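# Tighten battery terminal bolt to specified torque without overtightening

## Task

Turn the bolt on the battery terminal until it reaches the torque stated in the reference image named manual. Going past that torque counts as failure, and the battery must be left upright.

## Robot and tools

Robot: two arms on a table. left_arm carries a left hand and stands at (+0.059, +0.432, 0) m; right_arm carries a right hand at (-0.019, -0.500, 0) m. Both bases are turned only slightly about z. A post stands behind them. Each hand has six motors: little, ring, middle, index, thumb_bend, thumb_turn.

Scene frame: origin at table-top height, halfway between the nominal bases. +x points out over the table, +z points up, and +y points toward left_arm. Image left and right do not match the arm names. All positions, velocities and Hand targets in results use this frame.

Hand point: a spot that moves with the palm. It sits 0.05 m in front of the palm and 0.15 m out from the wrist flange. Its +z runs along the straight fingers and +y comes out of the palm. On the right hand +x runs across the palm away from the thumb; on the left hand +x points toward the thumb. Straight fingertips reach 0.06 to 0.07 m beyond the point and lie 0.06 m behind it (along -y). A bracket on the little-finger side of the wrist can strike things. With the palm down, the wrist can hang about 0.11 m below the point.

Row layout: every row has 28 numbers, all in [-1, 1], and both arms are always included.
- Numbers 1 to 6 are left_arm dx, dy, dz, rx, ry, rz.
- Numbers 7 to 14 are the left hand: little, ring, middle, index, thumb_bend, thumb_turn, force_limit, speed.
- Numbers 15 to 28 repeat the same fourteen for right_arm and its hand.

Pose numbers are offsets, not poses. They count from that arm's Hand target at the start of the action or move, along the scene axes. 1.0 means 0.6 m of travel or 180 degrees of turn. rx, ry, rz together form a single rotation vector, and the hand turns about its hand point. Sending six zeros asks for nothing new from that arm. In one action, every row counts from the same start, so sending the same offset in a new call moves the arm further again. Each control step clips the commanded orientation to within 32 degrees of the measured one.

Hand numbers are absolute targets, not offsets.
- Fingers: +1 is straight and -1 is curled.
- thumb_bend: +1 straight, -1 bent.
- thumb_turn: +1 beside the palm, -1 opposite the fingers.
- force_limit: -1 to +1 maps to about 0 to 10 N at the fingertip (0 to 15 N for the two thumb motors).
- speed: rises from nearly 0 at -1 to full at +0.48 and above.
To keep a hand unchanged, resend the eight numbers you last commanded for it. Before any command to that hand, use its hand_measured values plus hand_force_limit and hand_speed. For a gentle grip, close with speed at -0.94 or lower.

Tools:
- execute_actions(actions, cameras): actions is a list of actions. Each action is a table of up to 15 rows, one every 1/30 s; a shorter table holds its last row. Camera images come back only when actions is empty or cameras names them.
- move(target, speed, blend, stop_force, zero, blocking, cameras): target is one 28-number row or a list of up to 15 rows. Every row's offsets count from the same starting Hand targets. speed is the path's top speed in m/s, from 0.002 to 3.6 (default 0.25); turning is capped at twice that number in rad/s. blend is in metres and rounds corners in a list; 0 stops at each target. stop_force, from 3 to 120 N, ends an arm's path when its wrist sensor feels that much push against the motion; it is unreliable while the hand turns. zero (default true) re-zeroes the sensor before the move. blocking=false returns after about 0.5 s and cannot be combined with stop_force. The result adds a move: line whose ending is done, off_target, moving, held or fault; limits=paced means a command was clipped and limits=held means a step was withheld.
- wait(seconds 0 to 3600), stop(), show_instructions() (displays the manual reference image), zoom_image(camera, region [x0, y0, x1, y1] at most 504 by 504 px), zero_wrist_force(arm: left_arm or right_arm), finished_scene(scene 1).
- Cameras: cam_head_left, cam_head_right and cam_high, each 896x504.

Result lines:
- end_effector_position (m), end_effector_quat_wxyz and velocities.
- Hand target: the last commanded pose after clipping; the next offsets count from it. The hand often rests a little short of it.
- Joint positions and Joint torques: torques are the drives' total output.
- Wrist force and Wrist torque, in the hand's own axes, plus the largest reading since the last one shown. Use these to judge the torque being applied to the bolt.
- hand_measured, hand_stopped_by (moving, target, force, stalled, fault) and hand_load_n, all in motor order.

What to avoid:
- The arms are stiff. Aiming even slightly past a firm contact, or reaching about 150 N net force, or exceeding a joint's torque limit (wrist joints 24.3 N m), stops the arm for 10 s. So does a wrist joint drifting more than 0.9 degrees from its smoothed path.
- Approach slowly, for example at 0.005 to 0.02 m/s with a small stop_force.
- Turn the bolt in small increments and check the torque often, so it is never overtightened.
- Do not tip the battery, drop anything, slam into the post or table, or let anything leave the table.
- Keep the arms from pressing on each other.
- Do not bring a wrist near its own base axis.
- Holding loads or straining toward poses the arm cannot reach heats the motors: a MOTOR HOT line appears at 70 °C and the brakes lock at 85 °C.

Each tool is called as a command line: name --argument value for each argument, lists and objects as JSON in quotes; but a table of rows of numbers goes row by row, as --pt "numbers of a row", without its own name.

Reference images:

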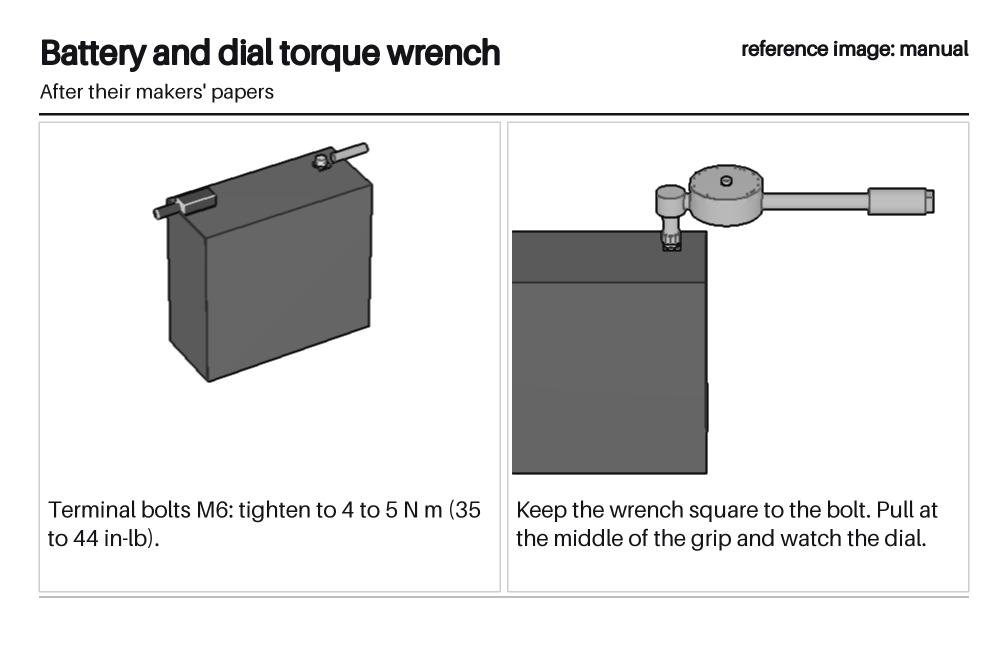

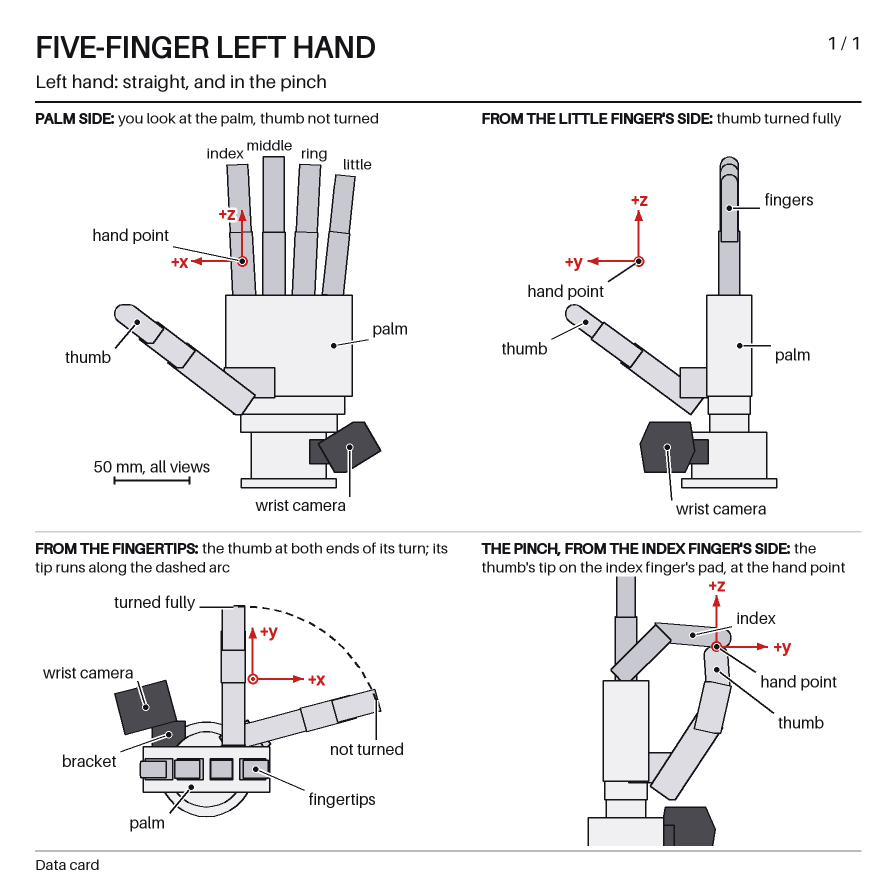

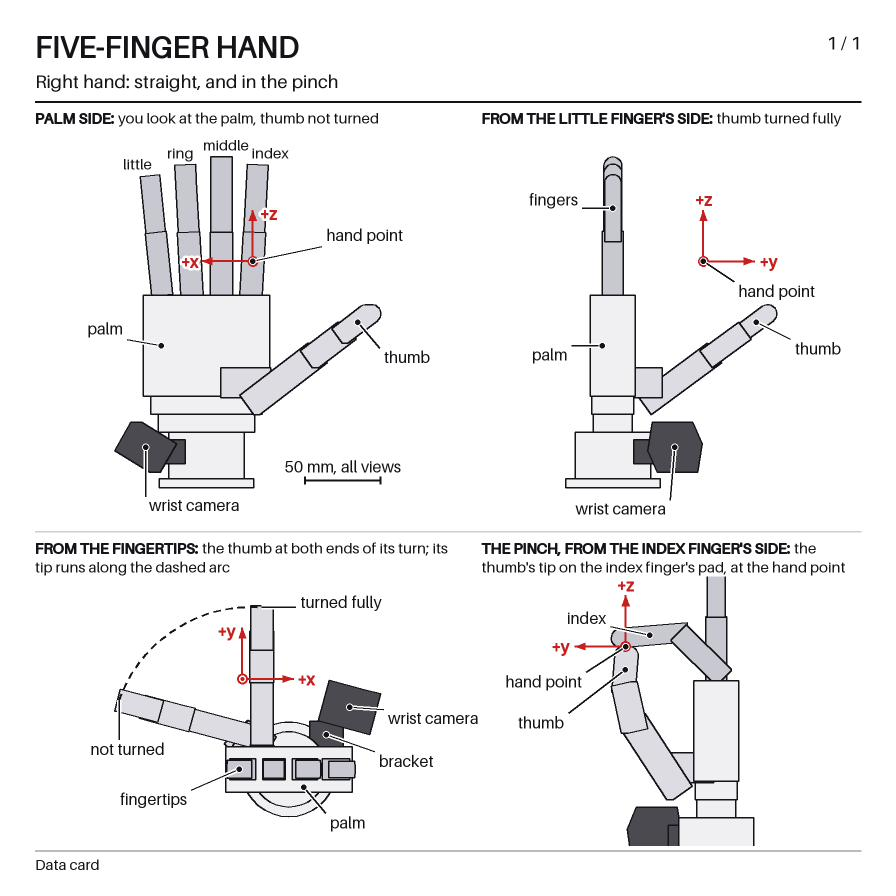

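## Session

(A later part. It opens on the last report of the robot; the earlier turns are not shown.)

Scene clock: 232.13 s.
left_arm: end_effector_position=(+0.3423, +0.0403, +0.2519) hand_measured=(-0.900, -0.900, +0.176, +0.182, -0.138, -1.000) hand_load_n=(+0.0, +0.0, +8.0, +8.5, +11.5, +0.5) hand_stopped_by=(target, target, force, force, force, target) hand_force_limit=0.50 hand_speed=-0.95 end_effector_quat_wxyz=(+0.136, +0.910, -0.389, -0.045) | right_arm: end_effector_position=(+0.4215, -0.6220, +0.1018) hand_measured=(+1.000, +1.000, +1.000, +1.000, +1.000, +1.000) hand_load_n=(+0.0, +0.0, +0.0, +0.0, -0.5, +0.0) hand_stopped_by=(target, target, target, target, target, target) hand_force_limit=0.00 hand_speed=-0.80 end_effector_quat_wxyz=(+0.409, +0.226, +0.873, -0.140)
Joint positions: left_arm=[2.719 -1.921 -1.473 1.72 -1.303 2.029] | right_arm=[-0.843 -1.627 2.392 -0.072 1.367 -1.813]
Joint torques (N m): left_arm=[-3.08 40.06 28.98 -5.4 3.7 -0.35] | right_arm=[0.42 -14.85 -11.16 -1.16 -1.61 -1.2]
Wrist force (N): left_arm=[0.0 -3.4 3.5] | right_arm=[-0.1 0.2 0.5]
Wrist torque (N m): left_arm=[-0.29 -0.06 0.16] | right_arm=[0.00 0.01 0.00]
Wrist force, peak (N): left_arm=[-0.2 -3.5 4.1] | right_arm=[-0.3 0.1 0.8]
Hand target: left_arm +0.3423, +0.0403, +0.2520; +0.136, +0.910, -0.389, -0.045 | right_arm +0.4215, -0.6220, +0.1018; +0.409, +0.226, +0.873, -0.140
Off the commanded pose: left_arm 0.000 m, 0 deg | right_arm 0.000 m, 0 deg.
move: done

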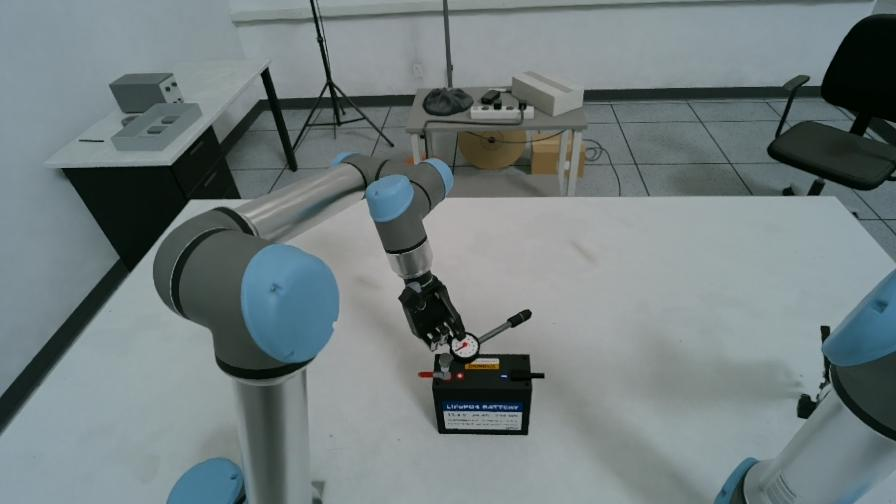

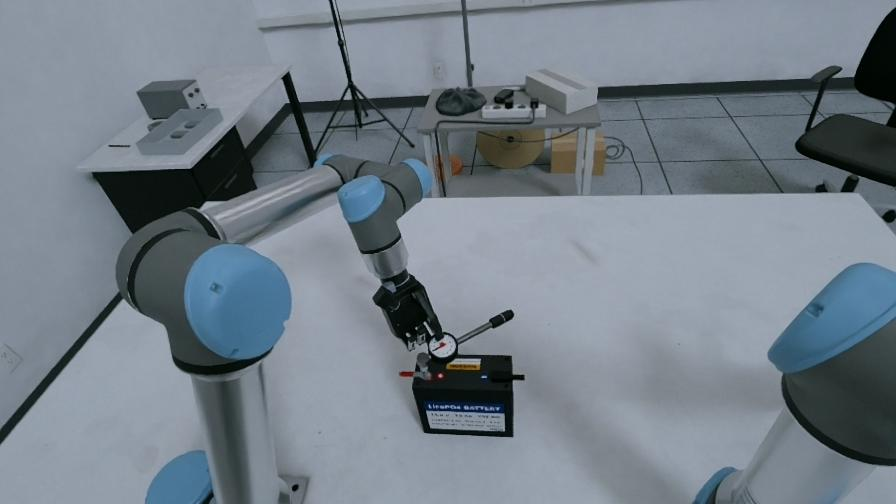

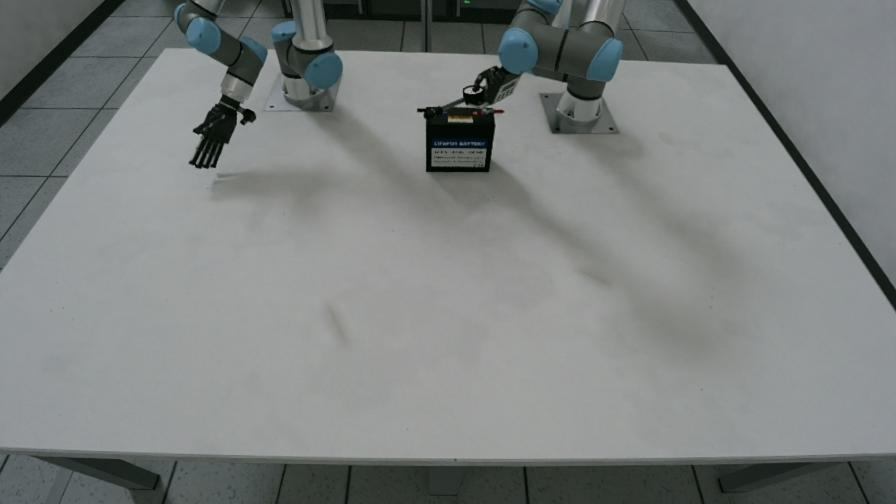

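zoom_image --camera "cam_head_left" --region '[438, 364, 456, 382]'

zoom_image --camera "cam_head_right" --region '[419, 364, 437, 382]'

zoom_image --camera "cam_high" --region '[476, 102, 494, 120]'

Scaled by 28.000 from the camera's image (finer frame: 1280x720).

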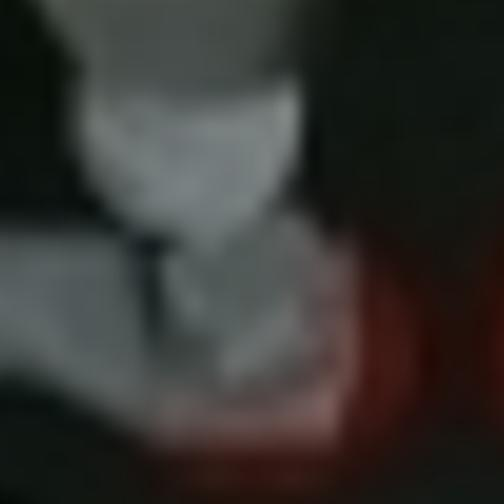

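Scaled by 28.000 from the camera's image (finer frame: 1280x720).

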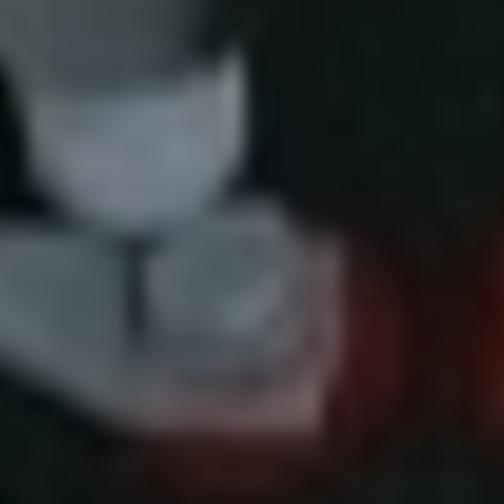

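Scaled by 28.000 from the camera's image (finer frame: 1280x720).

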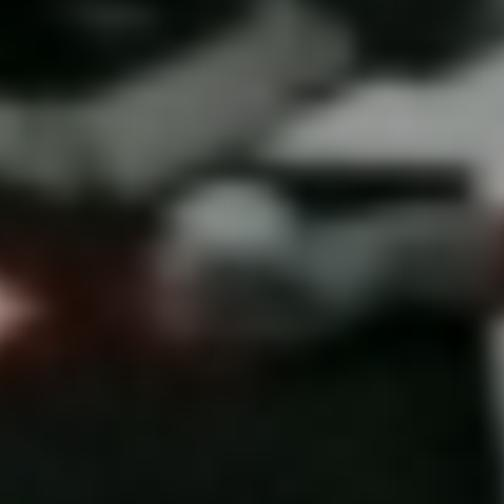

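move --target '[0,0,-0.0355,0,0,0,-0.9,-0.9,-0.5,-0.5,-0.7,-1,0.5,-0.95,0,0,0,0,0,0,1,1,1,1,1,1,0,-0.8]' --speed 0.01 --stop_force 3 --cameras '["cam_head_left","cam_head_right"]'

zoom_image --camera "cam_head_left" --region '[438, 360, 456, 382]'

zoom_image --camera "cam_head_right" --region '[419, 360, 437, 382]'

Scene clock: 237.33 s.
left_arm: end_effector_position=(+0.3423, +0.0403, +0.2312) hand_measured=(-0.900, -0.900, +0.176, +0.182, -0.138, -1.000) hand_load_n=(+0.0, +0.0, +7.0, +9.5, +11.0, +2.5) hand_stopped_by=(target, target, force, force, force, target) hand_force_limit=0.50 hand_speed=-0.95 end_effector_quat_wxyz=(+0.136, +0.910, -0.389, -0.045) | right_arm: end_effector_position=(+0.4215, -0.6220, +0.1018) hand_measured=(+1.000, +1.000, +1.000, +1.000, +1.000, +1.000) hand_load_n=(+0.0, +0.0, +0.0, +0.0, +0.0, +0.0) hand_stopped_by=(target, target, target, target, target, target) hand_force_limit=0.00 hand_speed=-0.80 end_effector_quat_wxyz=(+0.409, +0.226, +0.873, -0.140)
Joint positions: left_arm=[2.718 -1.934 -1.509 1.769 -1.303 2.029] | right_arm=[-0.843 -1.627 2.392 -0.072 1.367 -1.813]
Joint torques (N m): left_arm=[-5.86 37.61 27.74 -4.99 -1.03 0.15] | right_arm=[0.65 -15.75 -10.8 -1.04 -1.47 -1.42]
Wrist force (N): left_arm=[-0.7 -2.0 1.6] | right_arm=[0.0 0.3 0.8]
Wrist torque (N m): left_arm=[-0.20 -0.08 0.05] | right_arm=[0.01 0.00 0.01]
Wrist force, peak (N): left_arm=[-0.1 -3.7 3.9] | right_arm=[0.0 0.3 0.8]
Hand target: left_arm +0.3423, +0.0403, +0.2312; +0.136, +0.910, -0.389, -0.045 | right_arm +0.4215, -0.6220, +0.1018; +0.409, +0.226, +0.873, -0.140
Off the commanded pose: left_arm 0.000 m, 0 deg | right_arm 0.000 m, 0 deg.
move: contact (left_arm)

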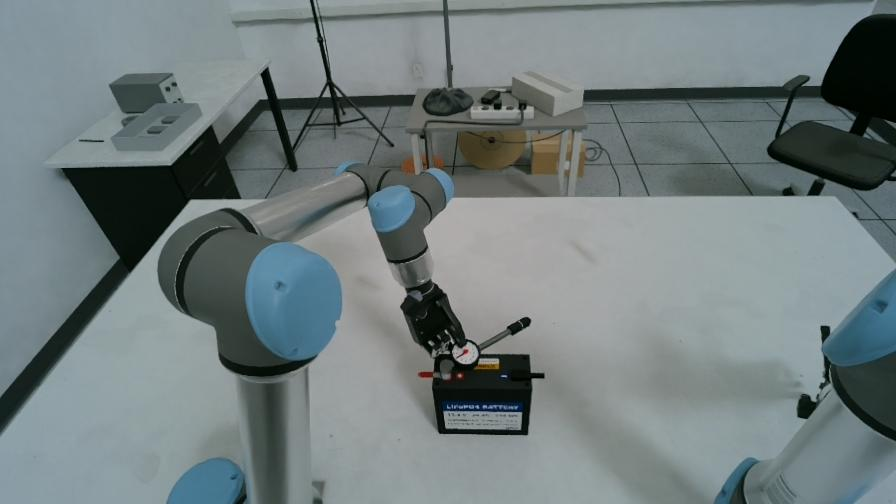

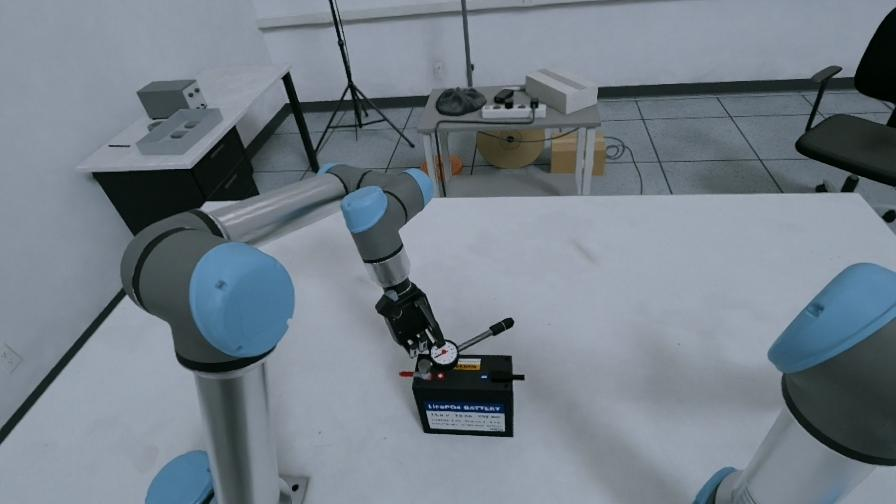

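Scaled by 22.909 from the camera's image (finer frame: 1280x720).

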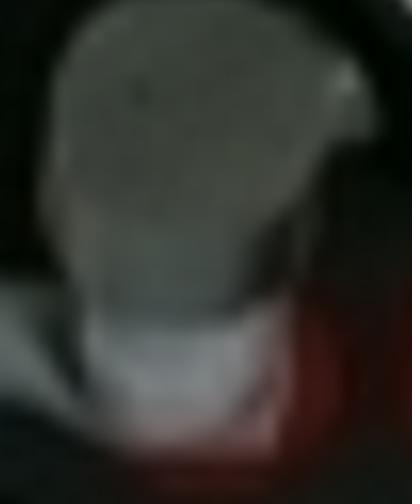

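Scaled by 22.909 from the camera's image (finer frame: 1280x720).

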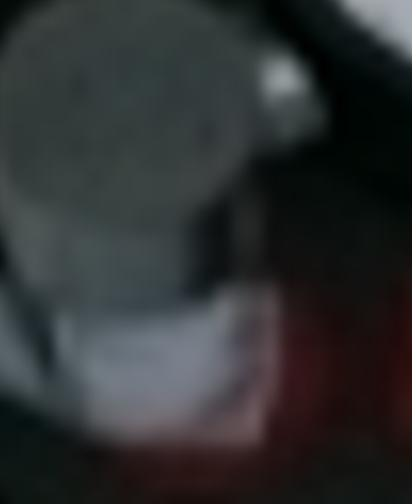

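move --pt "0 0 0.0167 0 0 0 -0.9 -0.9 -0.5 -0.5 -0.7 -1 0.5 -0.95 0 0 0 0 0 0 1 1 1 1 1 1 0 -0.8" --pt "0 -0.0047 0.0167 0 0 0 -0.9 -0.9 -0.5 -0.5 -0.7 -1 0.5 -0.95 0 0 0 0 0 0 1 1 1 1 1 1 0 -0.8" --speed 0.03 --cameras '["all"]'

zoom_image --camera "cam_head_left" --region '[436, 350, 458, 382]'

zoom_image --camera "cam_head_right" --region '[416, 350, 438, 382]'

zoom_image --camera "cam_high" --region '[470, 90, 500, 120]'

Scene clock: 240.67 s.
left_arm: end_effector_position=(+0.3423, +0.0376, +0.2412) hand_measured=(-0.900, -0.900, +0.176, +0.182, -0.138, -1.000) hand_load_n=(+0.0, +0.0, +8.0, +8.5, +11.5, +0.5) hand_stopped_by=(target, target, force, force, force, target) hand_force_limit=0.50 hand_speed=-0.95 end_effector_quat_wxyz=(+0.136, +0.910, -0.389, -0.045) | right_arm: end_effector_position=(+0.4215, -0.6220, +0.1018) hand_measured=(+1.000, +1.000, +1.000, +1.000, +1.000, +1.000) hand_load_n=(+0.0, +0.0, +0.0, +0.0, +0.0, +0.0) hand_stopped_by=(target, target, target, target, target, target) hand_force_limit=0.00 hand_speed=-0.80 end_effector_quat_wxyz=(+0.409, +0.226, +0.873, -0.140)
Joint positions: left_arm=[2.713 -1.931 -1.486 1.745 -1.302 2.023] | right_arm=[-0.843 -1.627 2.392 -0.072 1.367 -1.813]
Joint torques (N m): left_arm=[-8.28 23.03 28.92 -5.5 4.38 -1.4] | right_arm=[0.77 -15.68 -10.67 -1.09 -1.59 -1.22]
Wrist force (N): left_arm=[-0.1 -3.5 3.6] | right_arm=[0.0 0.2 0.5]
Wrist torque (N m): left_arm=[-0.31 -0.04 0.15] | right_arm=[0.01 0.00 0.00]
Wrist force, peak (N): left_arm=[-0.1 -3.7 3.8] | right_arm=[-0.1 0.1 0.8]
Hand target: left_arm +0.3423, +0.0375, +0.2412; +0.136, +0.910, -0.389, -0.045 | right_arm +0.4215, -0.6220, +0.1018; +0.409, +0.226, +0.873, -0.140
Off the commanded pose: left_arm 0.000 m, 0 deg | right_arm 0.000 m, 0 deg.
move: done

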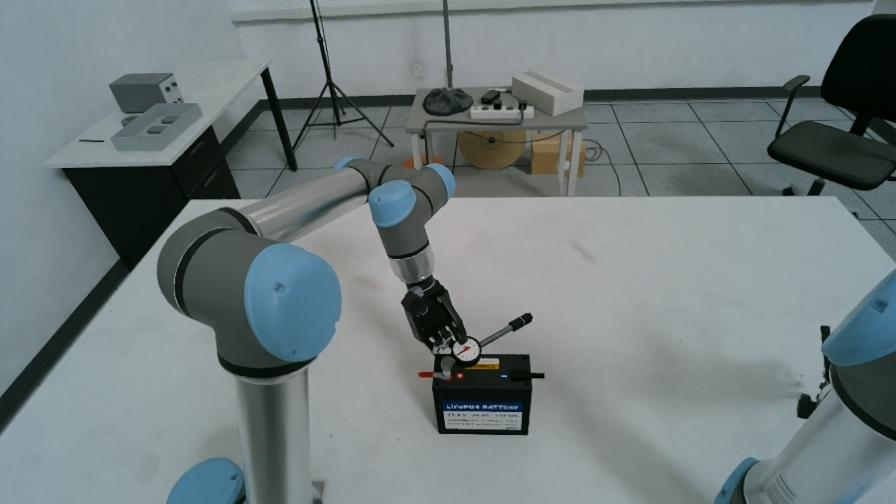

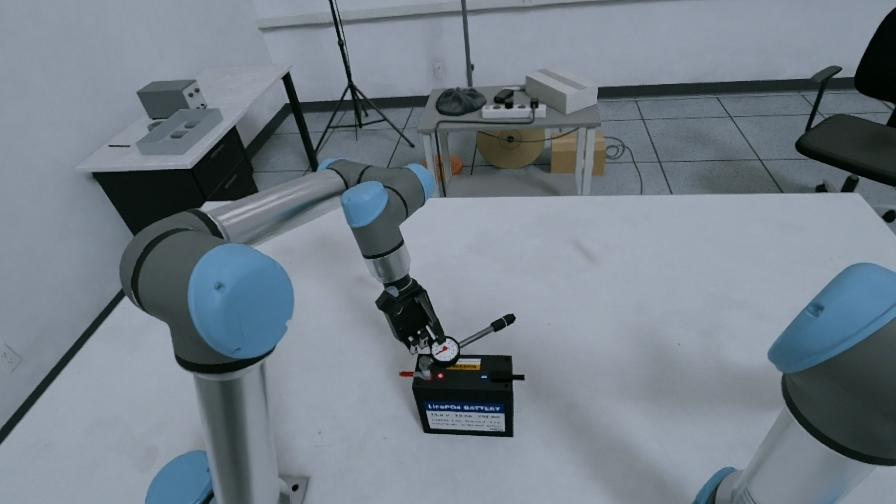

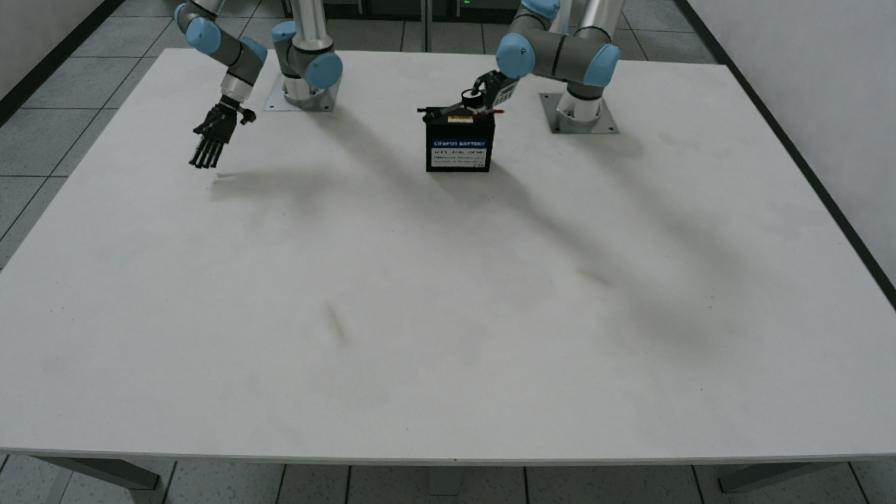

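Scaled by 15.750 from the camera's image (finer frame: 1280x720).

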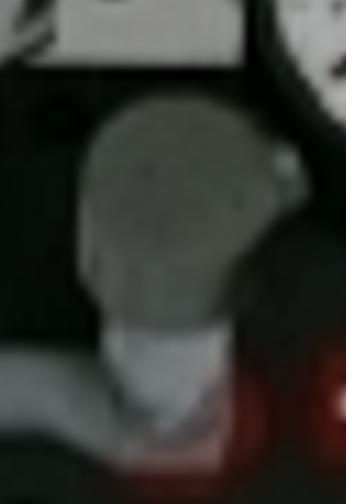

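Scaled by 15.750 from the camera's image (finer frame: 1280x720).

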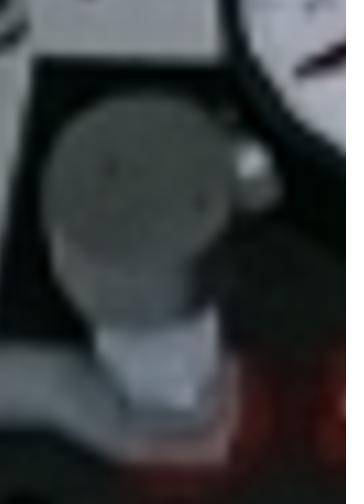

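Scaled by 16.800 from the camera's image (finer frame: 1280x720).

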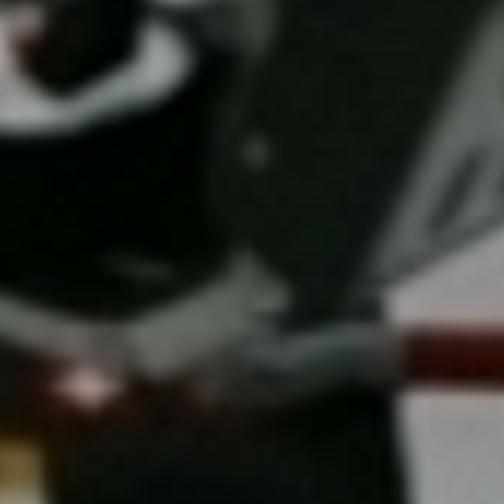

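move --target '[0.0067,0,0,0,0,0,-0.9,-0.9,-0.5,-0.5,-0.7,-1,0.5,-0.95,0,0,0,0,0,0,1,1,1,1,1,1,0,-0.8]' --speed 0.03 --cameras '["cam_head_left","cam_head_right"]'

zoom_image --camera "cam_head_left" --region '[436, 350, 458, 382]'

zoom_image --camera "cam_head_right" --region '[416, 350, 438, 382]'

Scene clock: 242.10 s.
left_arm: end_effector_position=(+0.3462, +0.0375, +0.2412) hand_measured=(-0.900, -0.900, +0.176, +0.182, -0.138, -1.000) hand_load_n=(+0.0, +0.0, +8.0, +8.5, +11.5, +0.5) hand_stopped_by=(target, target, force, force, force, target) hand_force_limit=0.50 hand_speed=-0.95 end_effector_quat_wxyz=(+0.136, +0.910, -0.389, -0.045) | right_arm: end_effector_position=(+0.4215, -0.6220, +0.1018) hand_measured=(+1.000, +1.000, +1.000, +1.000, +1.000, +1.000) hand_load_n=(+0.0, +0.0, +0.0, +0.0, +0.0, +0.5) hand_stopped_by=(target, target, target, target, target, target) hand_force_limit=0.00 hand_speed=-0.80 end_effector_quat_wxyz=(+0.409, +0.226, +0.873, -0.140)
Joint positions: left_arm=[2.716 -1.939 -1.476 1.741 -1.302 2.026] | right_arm=[-0.843 -1.627 2.392 -0.072 1.367 -1.813]
Joint torques (N m): left_arm=[10.79 23.59 28.14 -5.74 -1.67 1.62] | right_arm=[0.18 -14.99 -11.31 -1.32 -1.6 -1.42]
Wrist force (N): left_arm=[-0.2 -3.4 3.7] | right_arm=[0.0 0.4 0.5]
Wrist torque (N m): left_arm=[-0.30 -0.02 -0.01] | right_arm=[0.04 0.00 0.01]
Wrist force, peak (N): left_arm=[0.0 -3.6 3.9] | right_arm=[0.0 0.4 0.7]
Hand target: left_arm +0.3463, +0.0375, +0.2412; +0.136, +0.910, -0.389, -0.045 | right_arm +0.4215, -0.6220, +0.1018; +0.409, +0.226, +0.873, -0.140
Off the commanded pose: left_arm 0.000 m, 0 deg | right_arm 0.000 m, 0 deg.
move: done

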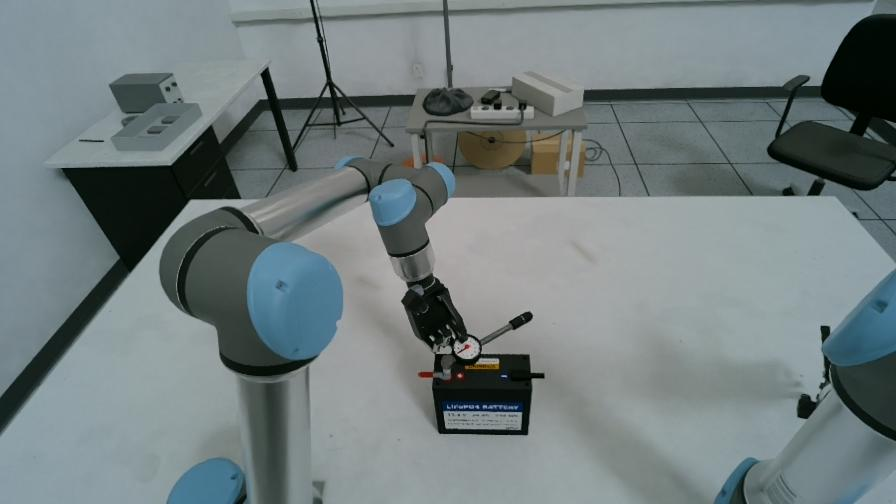

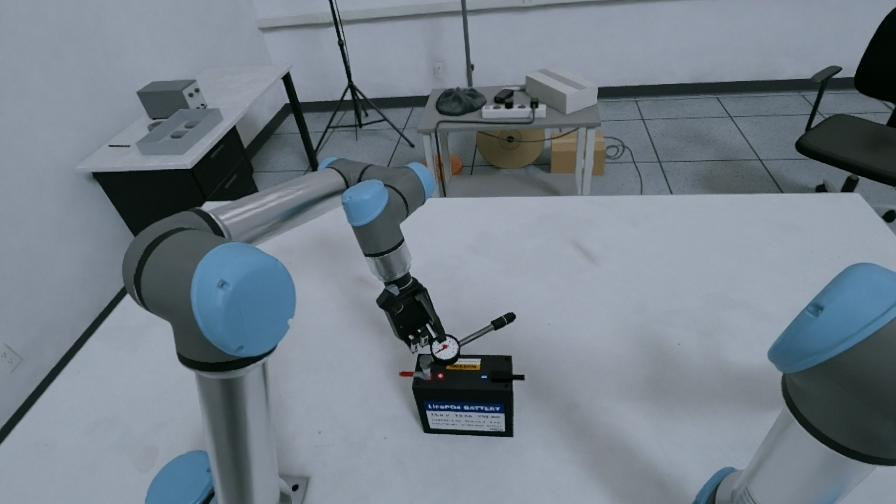

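Scaled by 15.750 from the camera's image (finer frame: 1280x720).

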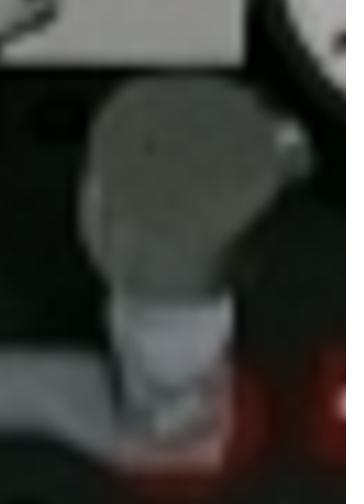

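Scaled by 15.750 from the camera's image (finer frame: 1280x720).

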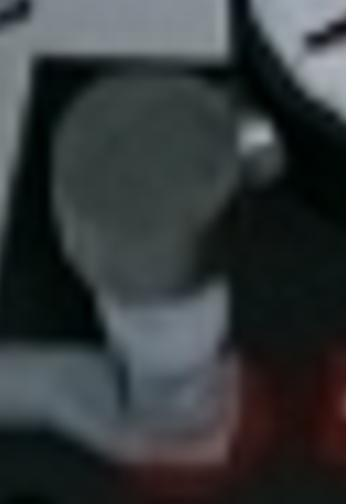

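move --pt "0 0.001 0 0 0 0 -0.9 -0.9 -0.5 -0.5 -0.7 -1 0.5 -0.95 0 0 0 0 0 0 1 1 1 1 1 1 0 -0.8" --pt "0 0.001 -0.03 0 0 0 -0.9 -0.9 -0.5 -0.5 -0.7 -1 0.5 -0.95 0 0 0 0 0 0 1 1 1 1 1 1 0 -0.8" --speed 0.008 --stop_force 3 --cameras '["cam_head_left","cam_head_right"]'

zoom_image --camera "cam_head_left" --region '[436, 350, 458, 382]'

zoom_image --camera "cam_head_right" --region '[416, 350, 438, 382]'

Scene clock: 245.23 s.
left_arm: end_effector_position=(+0.3463, +0.0381, +0.2304) hand_measured=(-0.900, -0.900, +0.176, +0.182, -0.138, -1.000) hand_load_n=(+0.0, +0.0, +7.0, +9.5, +11.0, +1.5) hand_stopped_by=(target, target, force, force, force, target) hand_force_limit=0.50 hand_speed=-0.95 end_effector_quat_wxyz=(+0.136, +0.910, -0.389, -0.045) | right_arm: end_effector_position=(+0.4215, -0.6220, +0.1018) hand_measured=(+1.000, +1.000, +1.000, +1.000, +1.000, +1.000) hand_load_n=(+0.0, +0.0, +0.0, +0.0, +0.0, +0.0) hand_stopped_by=(target, target, target, target, target, target) hand_force_limit=0.00 hand_speed=-0.80 end_effector_quat_wxyz=(+0.409, +0.226, +0.873, -0.140)
Joint positions: left_arm=[2.717 -1.945 -1.495 1.767 -1.303 2.027] | right_arm=[-0.843 -1.627 2.392 -0.072 1.367 -1.813]
Joint torques (N m): left_arm=[10.84 40.27 27.19 -5.22 -1.53 1.55] | right_arm=[1.22 -15.7 -11.84 -1.06 -1.73 -1.35]
Wrist force (N): left_arm=[0.7 -0.9 1.9] | right_arm=[-0.2 0.3 0.7]
Wrist torque (N m): left_arm=[-0.24 -0.03 -0.13] | right_arm=[0.00 0.03 0.00]
Wrist force, peak (N): left_arm=[-0.1 -3.7 4.0] | right_arm=[0.0 0.2 0.9]
Hand target: left_arm +0.3463, +0.0381, +0.2304; +0.136, +0.910, -0.389, -0.045 (not the last commanded pose) | right_arm +0.4215, -0.6220, +0.1018; +0.409, +0.226, +0.873, -0.140
Off the commanded pose: left_arm 0.007 m, 0 deg | right_arm 0.000 m, 0 deg.
move: contact (left_arm); path passed 1 of 2 targets

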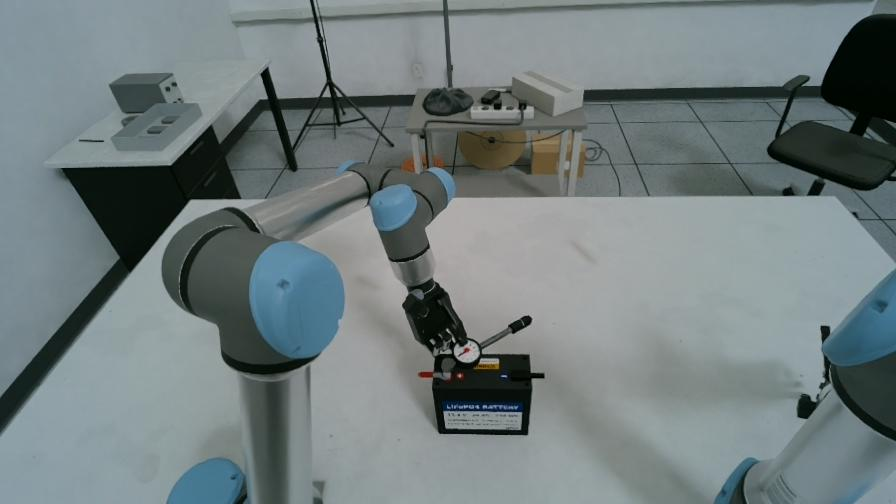

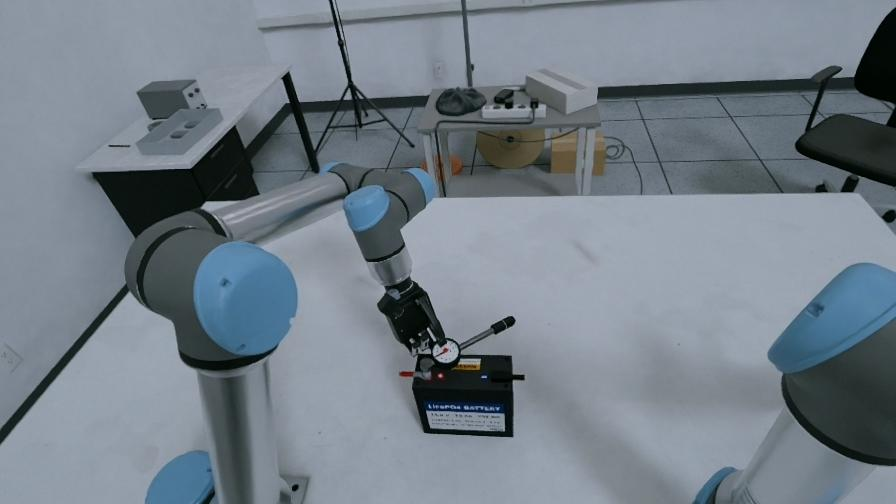

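Scaled by 15.750 from the camera's image (finer frame: 1280x720).

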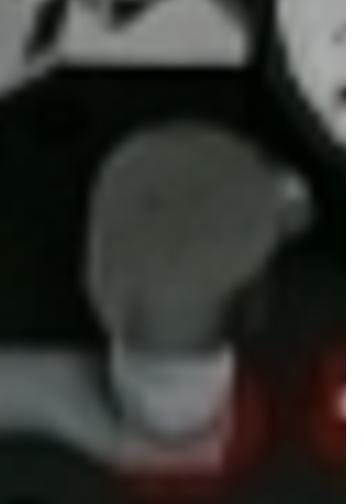

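Scaled by 15.750 from the camera's image (finer frame: 1280x720).

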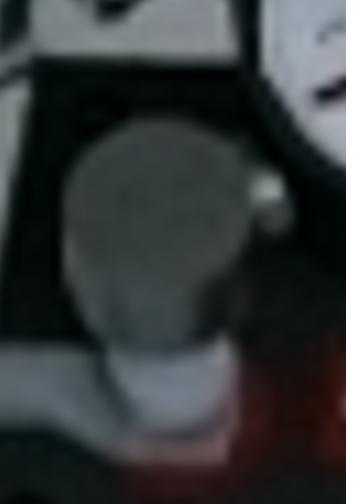

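move --target '[-0.0047,-0.0043,0.0017,0,0,-0.0222,-0.9,-0.9,-0.5,-0.5,-0.7,-1,0.5,-0.95,0,0,0,0,0,0,1,1,1,1,1,1,0,-0.8]' --speed 0.02

move --target '[0,0,-0.015,0,0,0,-0.9,-0.9,-0.5,-0.5,-0.7,-1,0.5,-0.95,0,0,0,0,0,0,1,1,1,1,1,1,0,-0.8]' --speed 0.006 --stop_force 3 --zero false

Scene clock: 248.27 s.
left_arm: end_effector_position=(+0.3435, +0.0355, +0.2314) hand_measured=(-0.900, -0.900, +0.176, +0.182, -0.138, -1.000) hand_load_n=(+0.0, +0.0, +8.5, +8.0, +11.5, +0.5) hand_stopped_by=(target, target, force, force, force, target) hand_force_limit=0.50 hand_speed=-0.95 end_effector_quat_wxyz=(+0.134, +0.896, -0.420, -0.049) | right_arm: end_effector_position=(+0.4215, -0.6220, +0.1018) hand_measured=(+1.000, +1.000, +1.000, +1.000, +1.000, +1.000) hand_load_n=(+0.0, +0.0, +0.0, +0.0, +0.0, +0.0) hand_stopped_by=(target, target, target, target, target, target) hand_force_limit=0.00 hand_speed=-0.80 end_effector_quat_wxyz=(+0.409, +0.226, +0.873, -0.140)
Joint positions: left_arm=[2.705 -1.966 -1.468 1.745 -1.309 2.086] | right_arm=[-0.843 -1.627 2.392 -0.072 1.367 -1.813]
Joint torques (N m): left_arm=[-8.67 25.32 27.76 -5.58 -1.69 1.47] | right_arm=[0.7 -14.08 -11.95 -1.27 -1.5 -0.99]
Wrist force (N): left_arm=[-0.6 -3.4 3.9] | right_arm=[-0.1 0.1 0.5]
Wrist torque (N m): left_arm=[-0.31 0.03 -0.03] | right_arm=[-0.01 0.01 0.00]
Wrist force, peak (N): left_arm=[-0.5 -4.0 4.0] | right_arm=[-0.4 0.5 0.6]
Hand target: left_arm +0.3435, +0.0355, +0.2314; +0.134, +0.896, -0.421, -0.049 | right_arm +0.4215, -0.6220, +0.1018; +0.409, +0.226, +0.873, -0.140
Off the commanded pose: left_arm 0.000 m, 0 deg | right_arm 0.000 m, 0 deg.
move: done

Scene clock: 249.87 s.
left_arm: end_effector_position=(+0.3435, +0.0355, +0.2288) hand_measured=(-0.900, -0.900, +0.176, +0.182, -0.138, -1.000) hand_load_n=(+0.5, +0.0, +7.5, +10.0, +11.0, +2.0) hand_stopped_by=(target, target, force, force, force, target) hand_force_limit=0.50 hand_speed=-0.95 end_effector_quat_wxyz=(+0.134, +0.896, -0.421, -0.049) | right_arm: end_effector_position=(+0.4215, -0.6220, +0.1018) hand_measured=(+1.000, +1.000, +1.000, +1.000, +1.000, +1.000) hand_load_n=(+0.0, +0.0, -0.5, +0.0, +0.0, +0.0) hand_stopped_by=(target, target, target, target, target, target) hand_force_limit=0.00 hand_speed=-0.80 end_effector_quat_wxyz=(+0.409, +0.226, +0.873, -0.140)
Joint positions: left_arm=[2.705 -1.967 -1.472 1.751 -1.309 2.087] | right_arm=[-0.843 -1.627 2.392 -0.072 1.367 -1.813]
Joint torques (N m): left_arm=[-7.7 40.86 28.21 -5.19 -0.96 1.41] | right_arm=[0.45 -14.88 -10.14 -1.1 -1.64 -1.41]
Wrist force (N): left_arm=[-0.6 -3.2 2.1] | right_arm=[-0.1 0.1 0.5]
Wrist torque (N m): left_arm=[-0.27 -0.12 -0.03] | right_arm=[-0.02 0.01 0.00]
Wrist force, peak (N): left_arm=[-0.8 -3.5 3.7] | right_arm=[-0.1 0.2 0.8]
Hand target: left_arm +0.3435, +0.0355, +0.2288; +0.134, +0.896, -0.421, -0.049 (not the last commanded pose) | right_arm +0.4215, -0.6220, +0.1018; +0.409, +0.226, +0.873, -0.140
Off the commanded pose: left_arm 0.006 m, 0 deg | right_arm 0.000 m, 0 deg.
move: contact (left_arm)

move --target '[0,0,-0.015,0,0,0,-0.9,-0.9,-0.5,-0.5,-0.7,-1,0.5,-0.95,0,0,0,0,0,0,1,1,1,1,1,1,0,-0.8]' --speed 0.006 --stop_force 5 --zero false --cameras '["cam_head_left","cam_head_right"]'

zoom_image --camera "cam_head_left" --region '[436, 350, 458, 382]'

zoom_image --camera "cam_head_right" --region '[416, 350, 438, 382]'

Scene clock: 251.33 s.
left_arm: end_effector_position=(+0.3435, +0.0355, +0.2286) hand_measured=(-0.900, -0.900, +0.176, +0.182, -0.138, -1.000) hand_load_n=(+0.0, +0.0, +7.0, +10.0, +11.0, +2.5) hand_stopped_by=(target, target, force, force, force, target) hand_force_limit=0.50 hand_speed=-0.95 end_effector_quat_wxyz=(+0.134, +0.896, -0.421, -0.049) | right_arm: end_effector_position=(+0.4215, -0.6220, +0.1018) hand_measured=(+1.000, +1.000, +1.000, +1.000, +1.000, +1.000) hand_load_n=(+0.0, +0.0, +0.5, +0.0, +0.0, +0.0) hand_stopped_by=(target, target, target, target, target, target) hand_force_limit=0.00 hand_speed=-0.80 end_effector_quat_wxyz=(+0.409, +0.226, +0.873, -0.140)
Joint positions: left_arm=[2.705 -1.968 -1.473 1.751 -1.309 2.087] | right_arm=[-0.843 -1.627 2.392 -0.072 1.367 -1.813]
Joint torques (N m): left_arm=[-8.06 39.93 26.37 -5.39 -1.05 1.48] | right_arm=[1.13 -15.85 -11 -1.29 -1.64 -1.11]
Wrist force (N): left_arm=[1.8 -2.1 -0.5] | right_arm=[-0.3 0.2 0.5]
Wrist torque (N m): left_arm=[-0.13 -0.14 -0.02] | right_arm=[0.00 0.04 -0.01]
Wrist force, peak (N): left_arm=[4.9 -1.7 -2.4] | right_arm=[0.1 0.3 0.8]
Hand target: left_arm +0.3435, +0.0355, +0.2286; +0.134, +0.896, -0.421, -0.049 (not the last commanded pose) | right_arm +0.4215, -0.6220, +0.1018; +0.409, +0.226, +0.873, -0.140
Off the commanded pose: left_arm 0.009 m, 0 deg | right_arm 0.000 m, 0 deg.
move: contact (left_arm)

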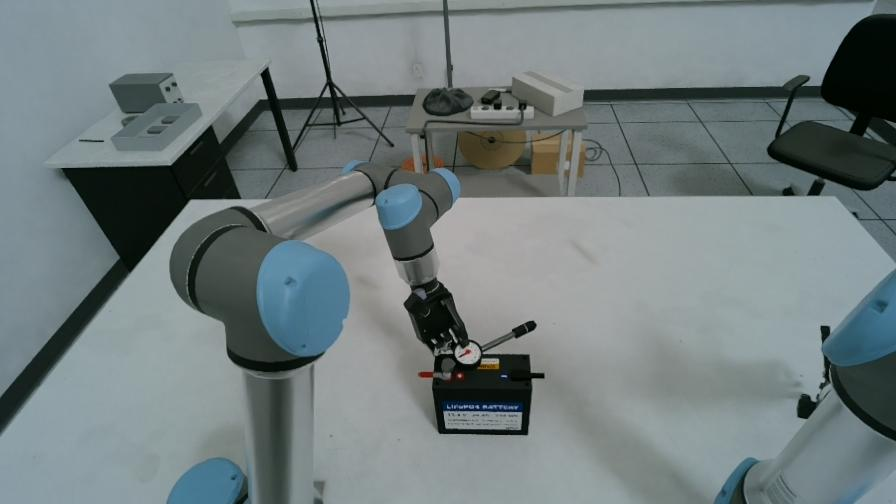

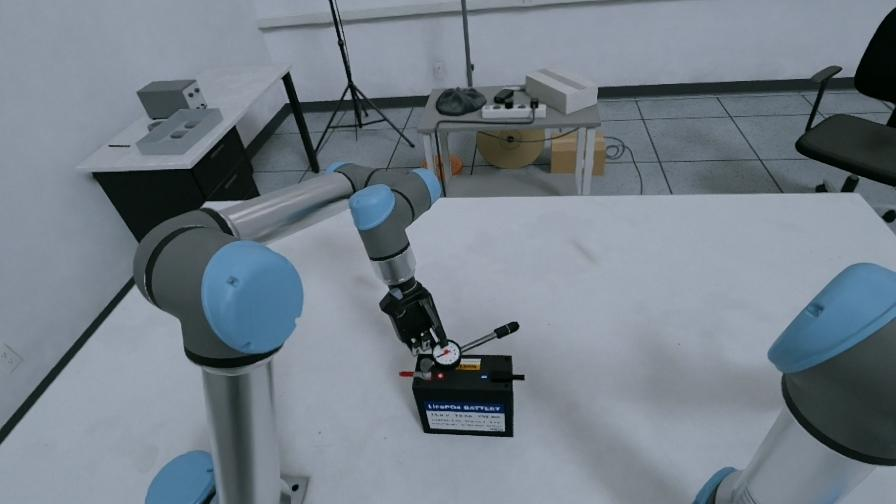

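Scaled by 15.750 from the camera's image (finer frame: 1280x720).

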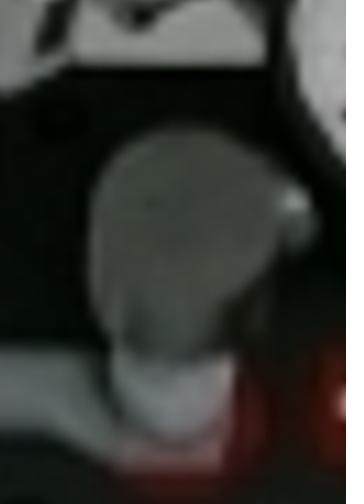

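Scaled by 15.750 from the camera's image (finer frame: 1280x720).

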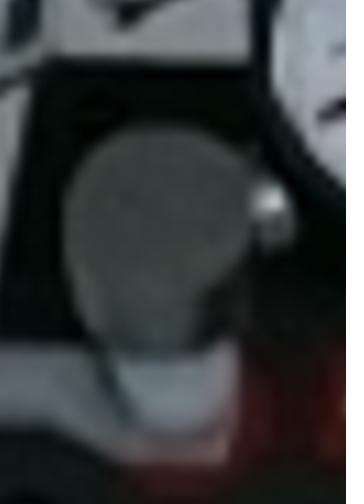

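move --target '[-0.0050,-0.0040,0.0017,0,0,-0.0222,-0.9,-0.9,-0.5,-0.5,-0.7,-1,0.5,-0.95,0,0,0,0,0,0,1,1,1,1,1,1,0,-0.8]' --speed 0.02

move --target '[0,0,-0.015,0,0,0,-0.9,-0.9,-0.5,-0.5,-0.7,-1,0.5,-0.95,0,0,0,0,0,0,1,1,1,1,1,1,0,-0.8]' --speed 0.006 --stop_force 4 --zero false

Scene clock: 253.87 s.
left_arm: end_effector_position=(+0.3405, +0.0331, +0.2296) hand_measured=(-0.900, -0.900, +0.176, +0.182, -0.138, -1.000) hand_load_n=(+0.0, +0.0, +9.0, +9.0, +11.0, +0.0) hand_stopped_by=(target, target, force, force, force, target) hand_force_limit=0.50 hand_speed=-0.95 end_effector_quat_wxyz=(+0.132, +0.881, -0.451, -0.054) | right_arm: end_effector_position=(+0.4215, -0.6220, +0.1018) hand_measured=(+1.000, +1.000, +1.000, +1.000, +1.000, +1.000) hand_load_n=(+0.0, +0.0, +0.0, +0.0, -0.5, +0.0) hand_stopped_by=(target, target, target, target, target, target) hand_force_limit=0.00 hand_speed=-0.80 end_effector_quat_wxyz=(+0.409, +0.226, +0.873, -0.140)
Joint positions: left_arm=[2.692 -1.987 -1.445 1.729 -1.316 2.145] | right_arm=[-0.843 -1.627 2.392 -0.072 1.367 -1.813]
Joint torques (N m): left_arm=[-9.1 26.71 31.44 -4.77 0.09 1.31] | right_arm=[0.97 -16.07 -9.76 -1.01 -1.46 -1.15]
Wrist force (N): left_arm=[-6.4 -6.0 6.6] | right_arm=[-0.3 0.2 0.5]
Wrist torque (N m): left_arm=[-0.39 -0.14 -0.01] | right_arm=[0.01 0.03 -0.01]
Wrist force, peak (N): left_arm=[-6.7 -6.1 7.1] | right_arm=[-0.1 0.1 0.8]
Hand target: left_arm +0.3405, +0.0331, +0.2296; +0.132, +0.881, -0.452, -0.054 | right_arm +0.4215, -0.6220, +0.1018; +0.409, +0.226, +0.873, -0.140
Off the commanded pose: left_arm 0.000 m, 0 deg | right_arm 0.000 m, 0 deg.
move: done

Scene clock: 255.17 s.
left_arm: end_effector_position=(+0.3405, +0.0331, +0.2288) hand_measured=(-0.900, -0.900, +0.176, +0.182, -0.138, -1.000) hand_load_n=(+0.0, +0.0, +8.0, +10.0, +11.0, +2.0) hand_stopped_by=(target, target, force, force, force, target) hand_force_limit=0.50 hand_speed=-0.95 end_effector_quat_wxyz=(+0.132, +0.881, -0.452, -0.054) | right_arm: end_effector_position=(+0.4215, -0.6220, +0.1018) hand_measured=(+1.000, +1.000, +1.000, +1.000, +1.000, +1.000) hand_load_n=(+0.0, +0.0, +0.0, +0.0, +0.0, -0.5) hand_stopped_by=(target, target, target, target, target, target) hand_force_limit=0.00 hand_speed=-0.80 end_effector_quat_wxyz=(+0.409, +0.226, +0.873, -0.140)
Joint positions: left_arm=[2.692 -1.988 -1.446 1.731 -1.316 2.145] | right_arm=[-0.843 -1.627 2.392 -0.072 1.367 -1.813]
Joint torques (N m): left_arm=[-8.17 41.45 27.13 -5.29 -0.31 0.67] | right_arm=[-0.69 -15.05 -11.01 -1.19 -1.59 -1.34]
Wrist force (N): left_arm=[0.2 -2.6 0.6] | right_arm=[-0.2 0.1 0.6]
Wrist torque (N m): left_arm=[-0.11 -0.11 -0.03] | right_arm=[-0.02 0.02 -0.01]
Wrist force, peak (N): left_arm=[-6.5 -6.2 6.7] | right_arm=[-0.1 0.1 0.8]
Hand target: left_arm +0.3405, +0.0331, +0.2288; +0.132, +0.881, -0.451, -0.054 (not the last commanded pose) | right_arm +0.4215, -0.6220, +0.1018; +0.409, +0.226, +0.873, -0.140
Off the commanded pose: left_arm 0.008 m, 0 deg | right_arm 0.000 m, 0 deg.
move: contact (left_arm)


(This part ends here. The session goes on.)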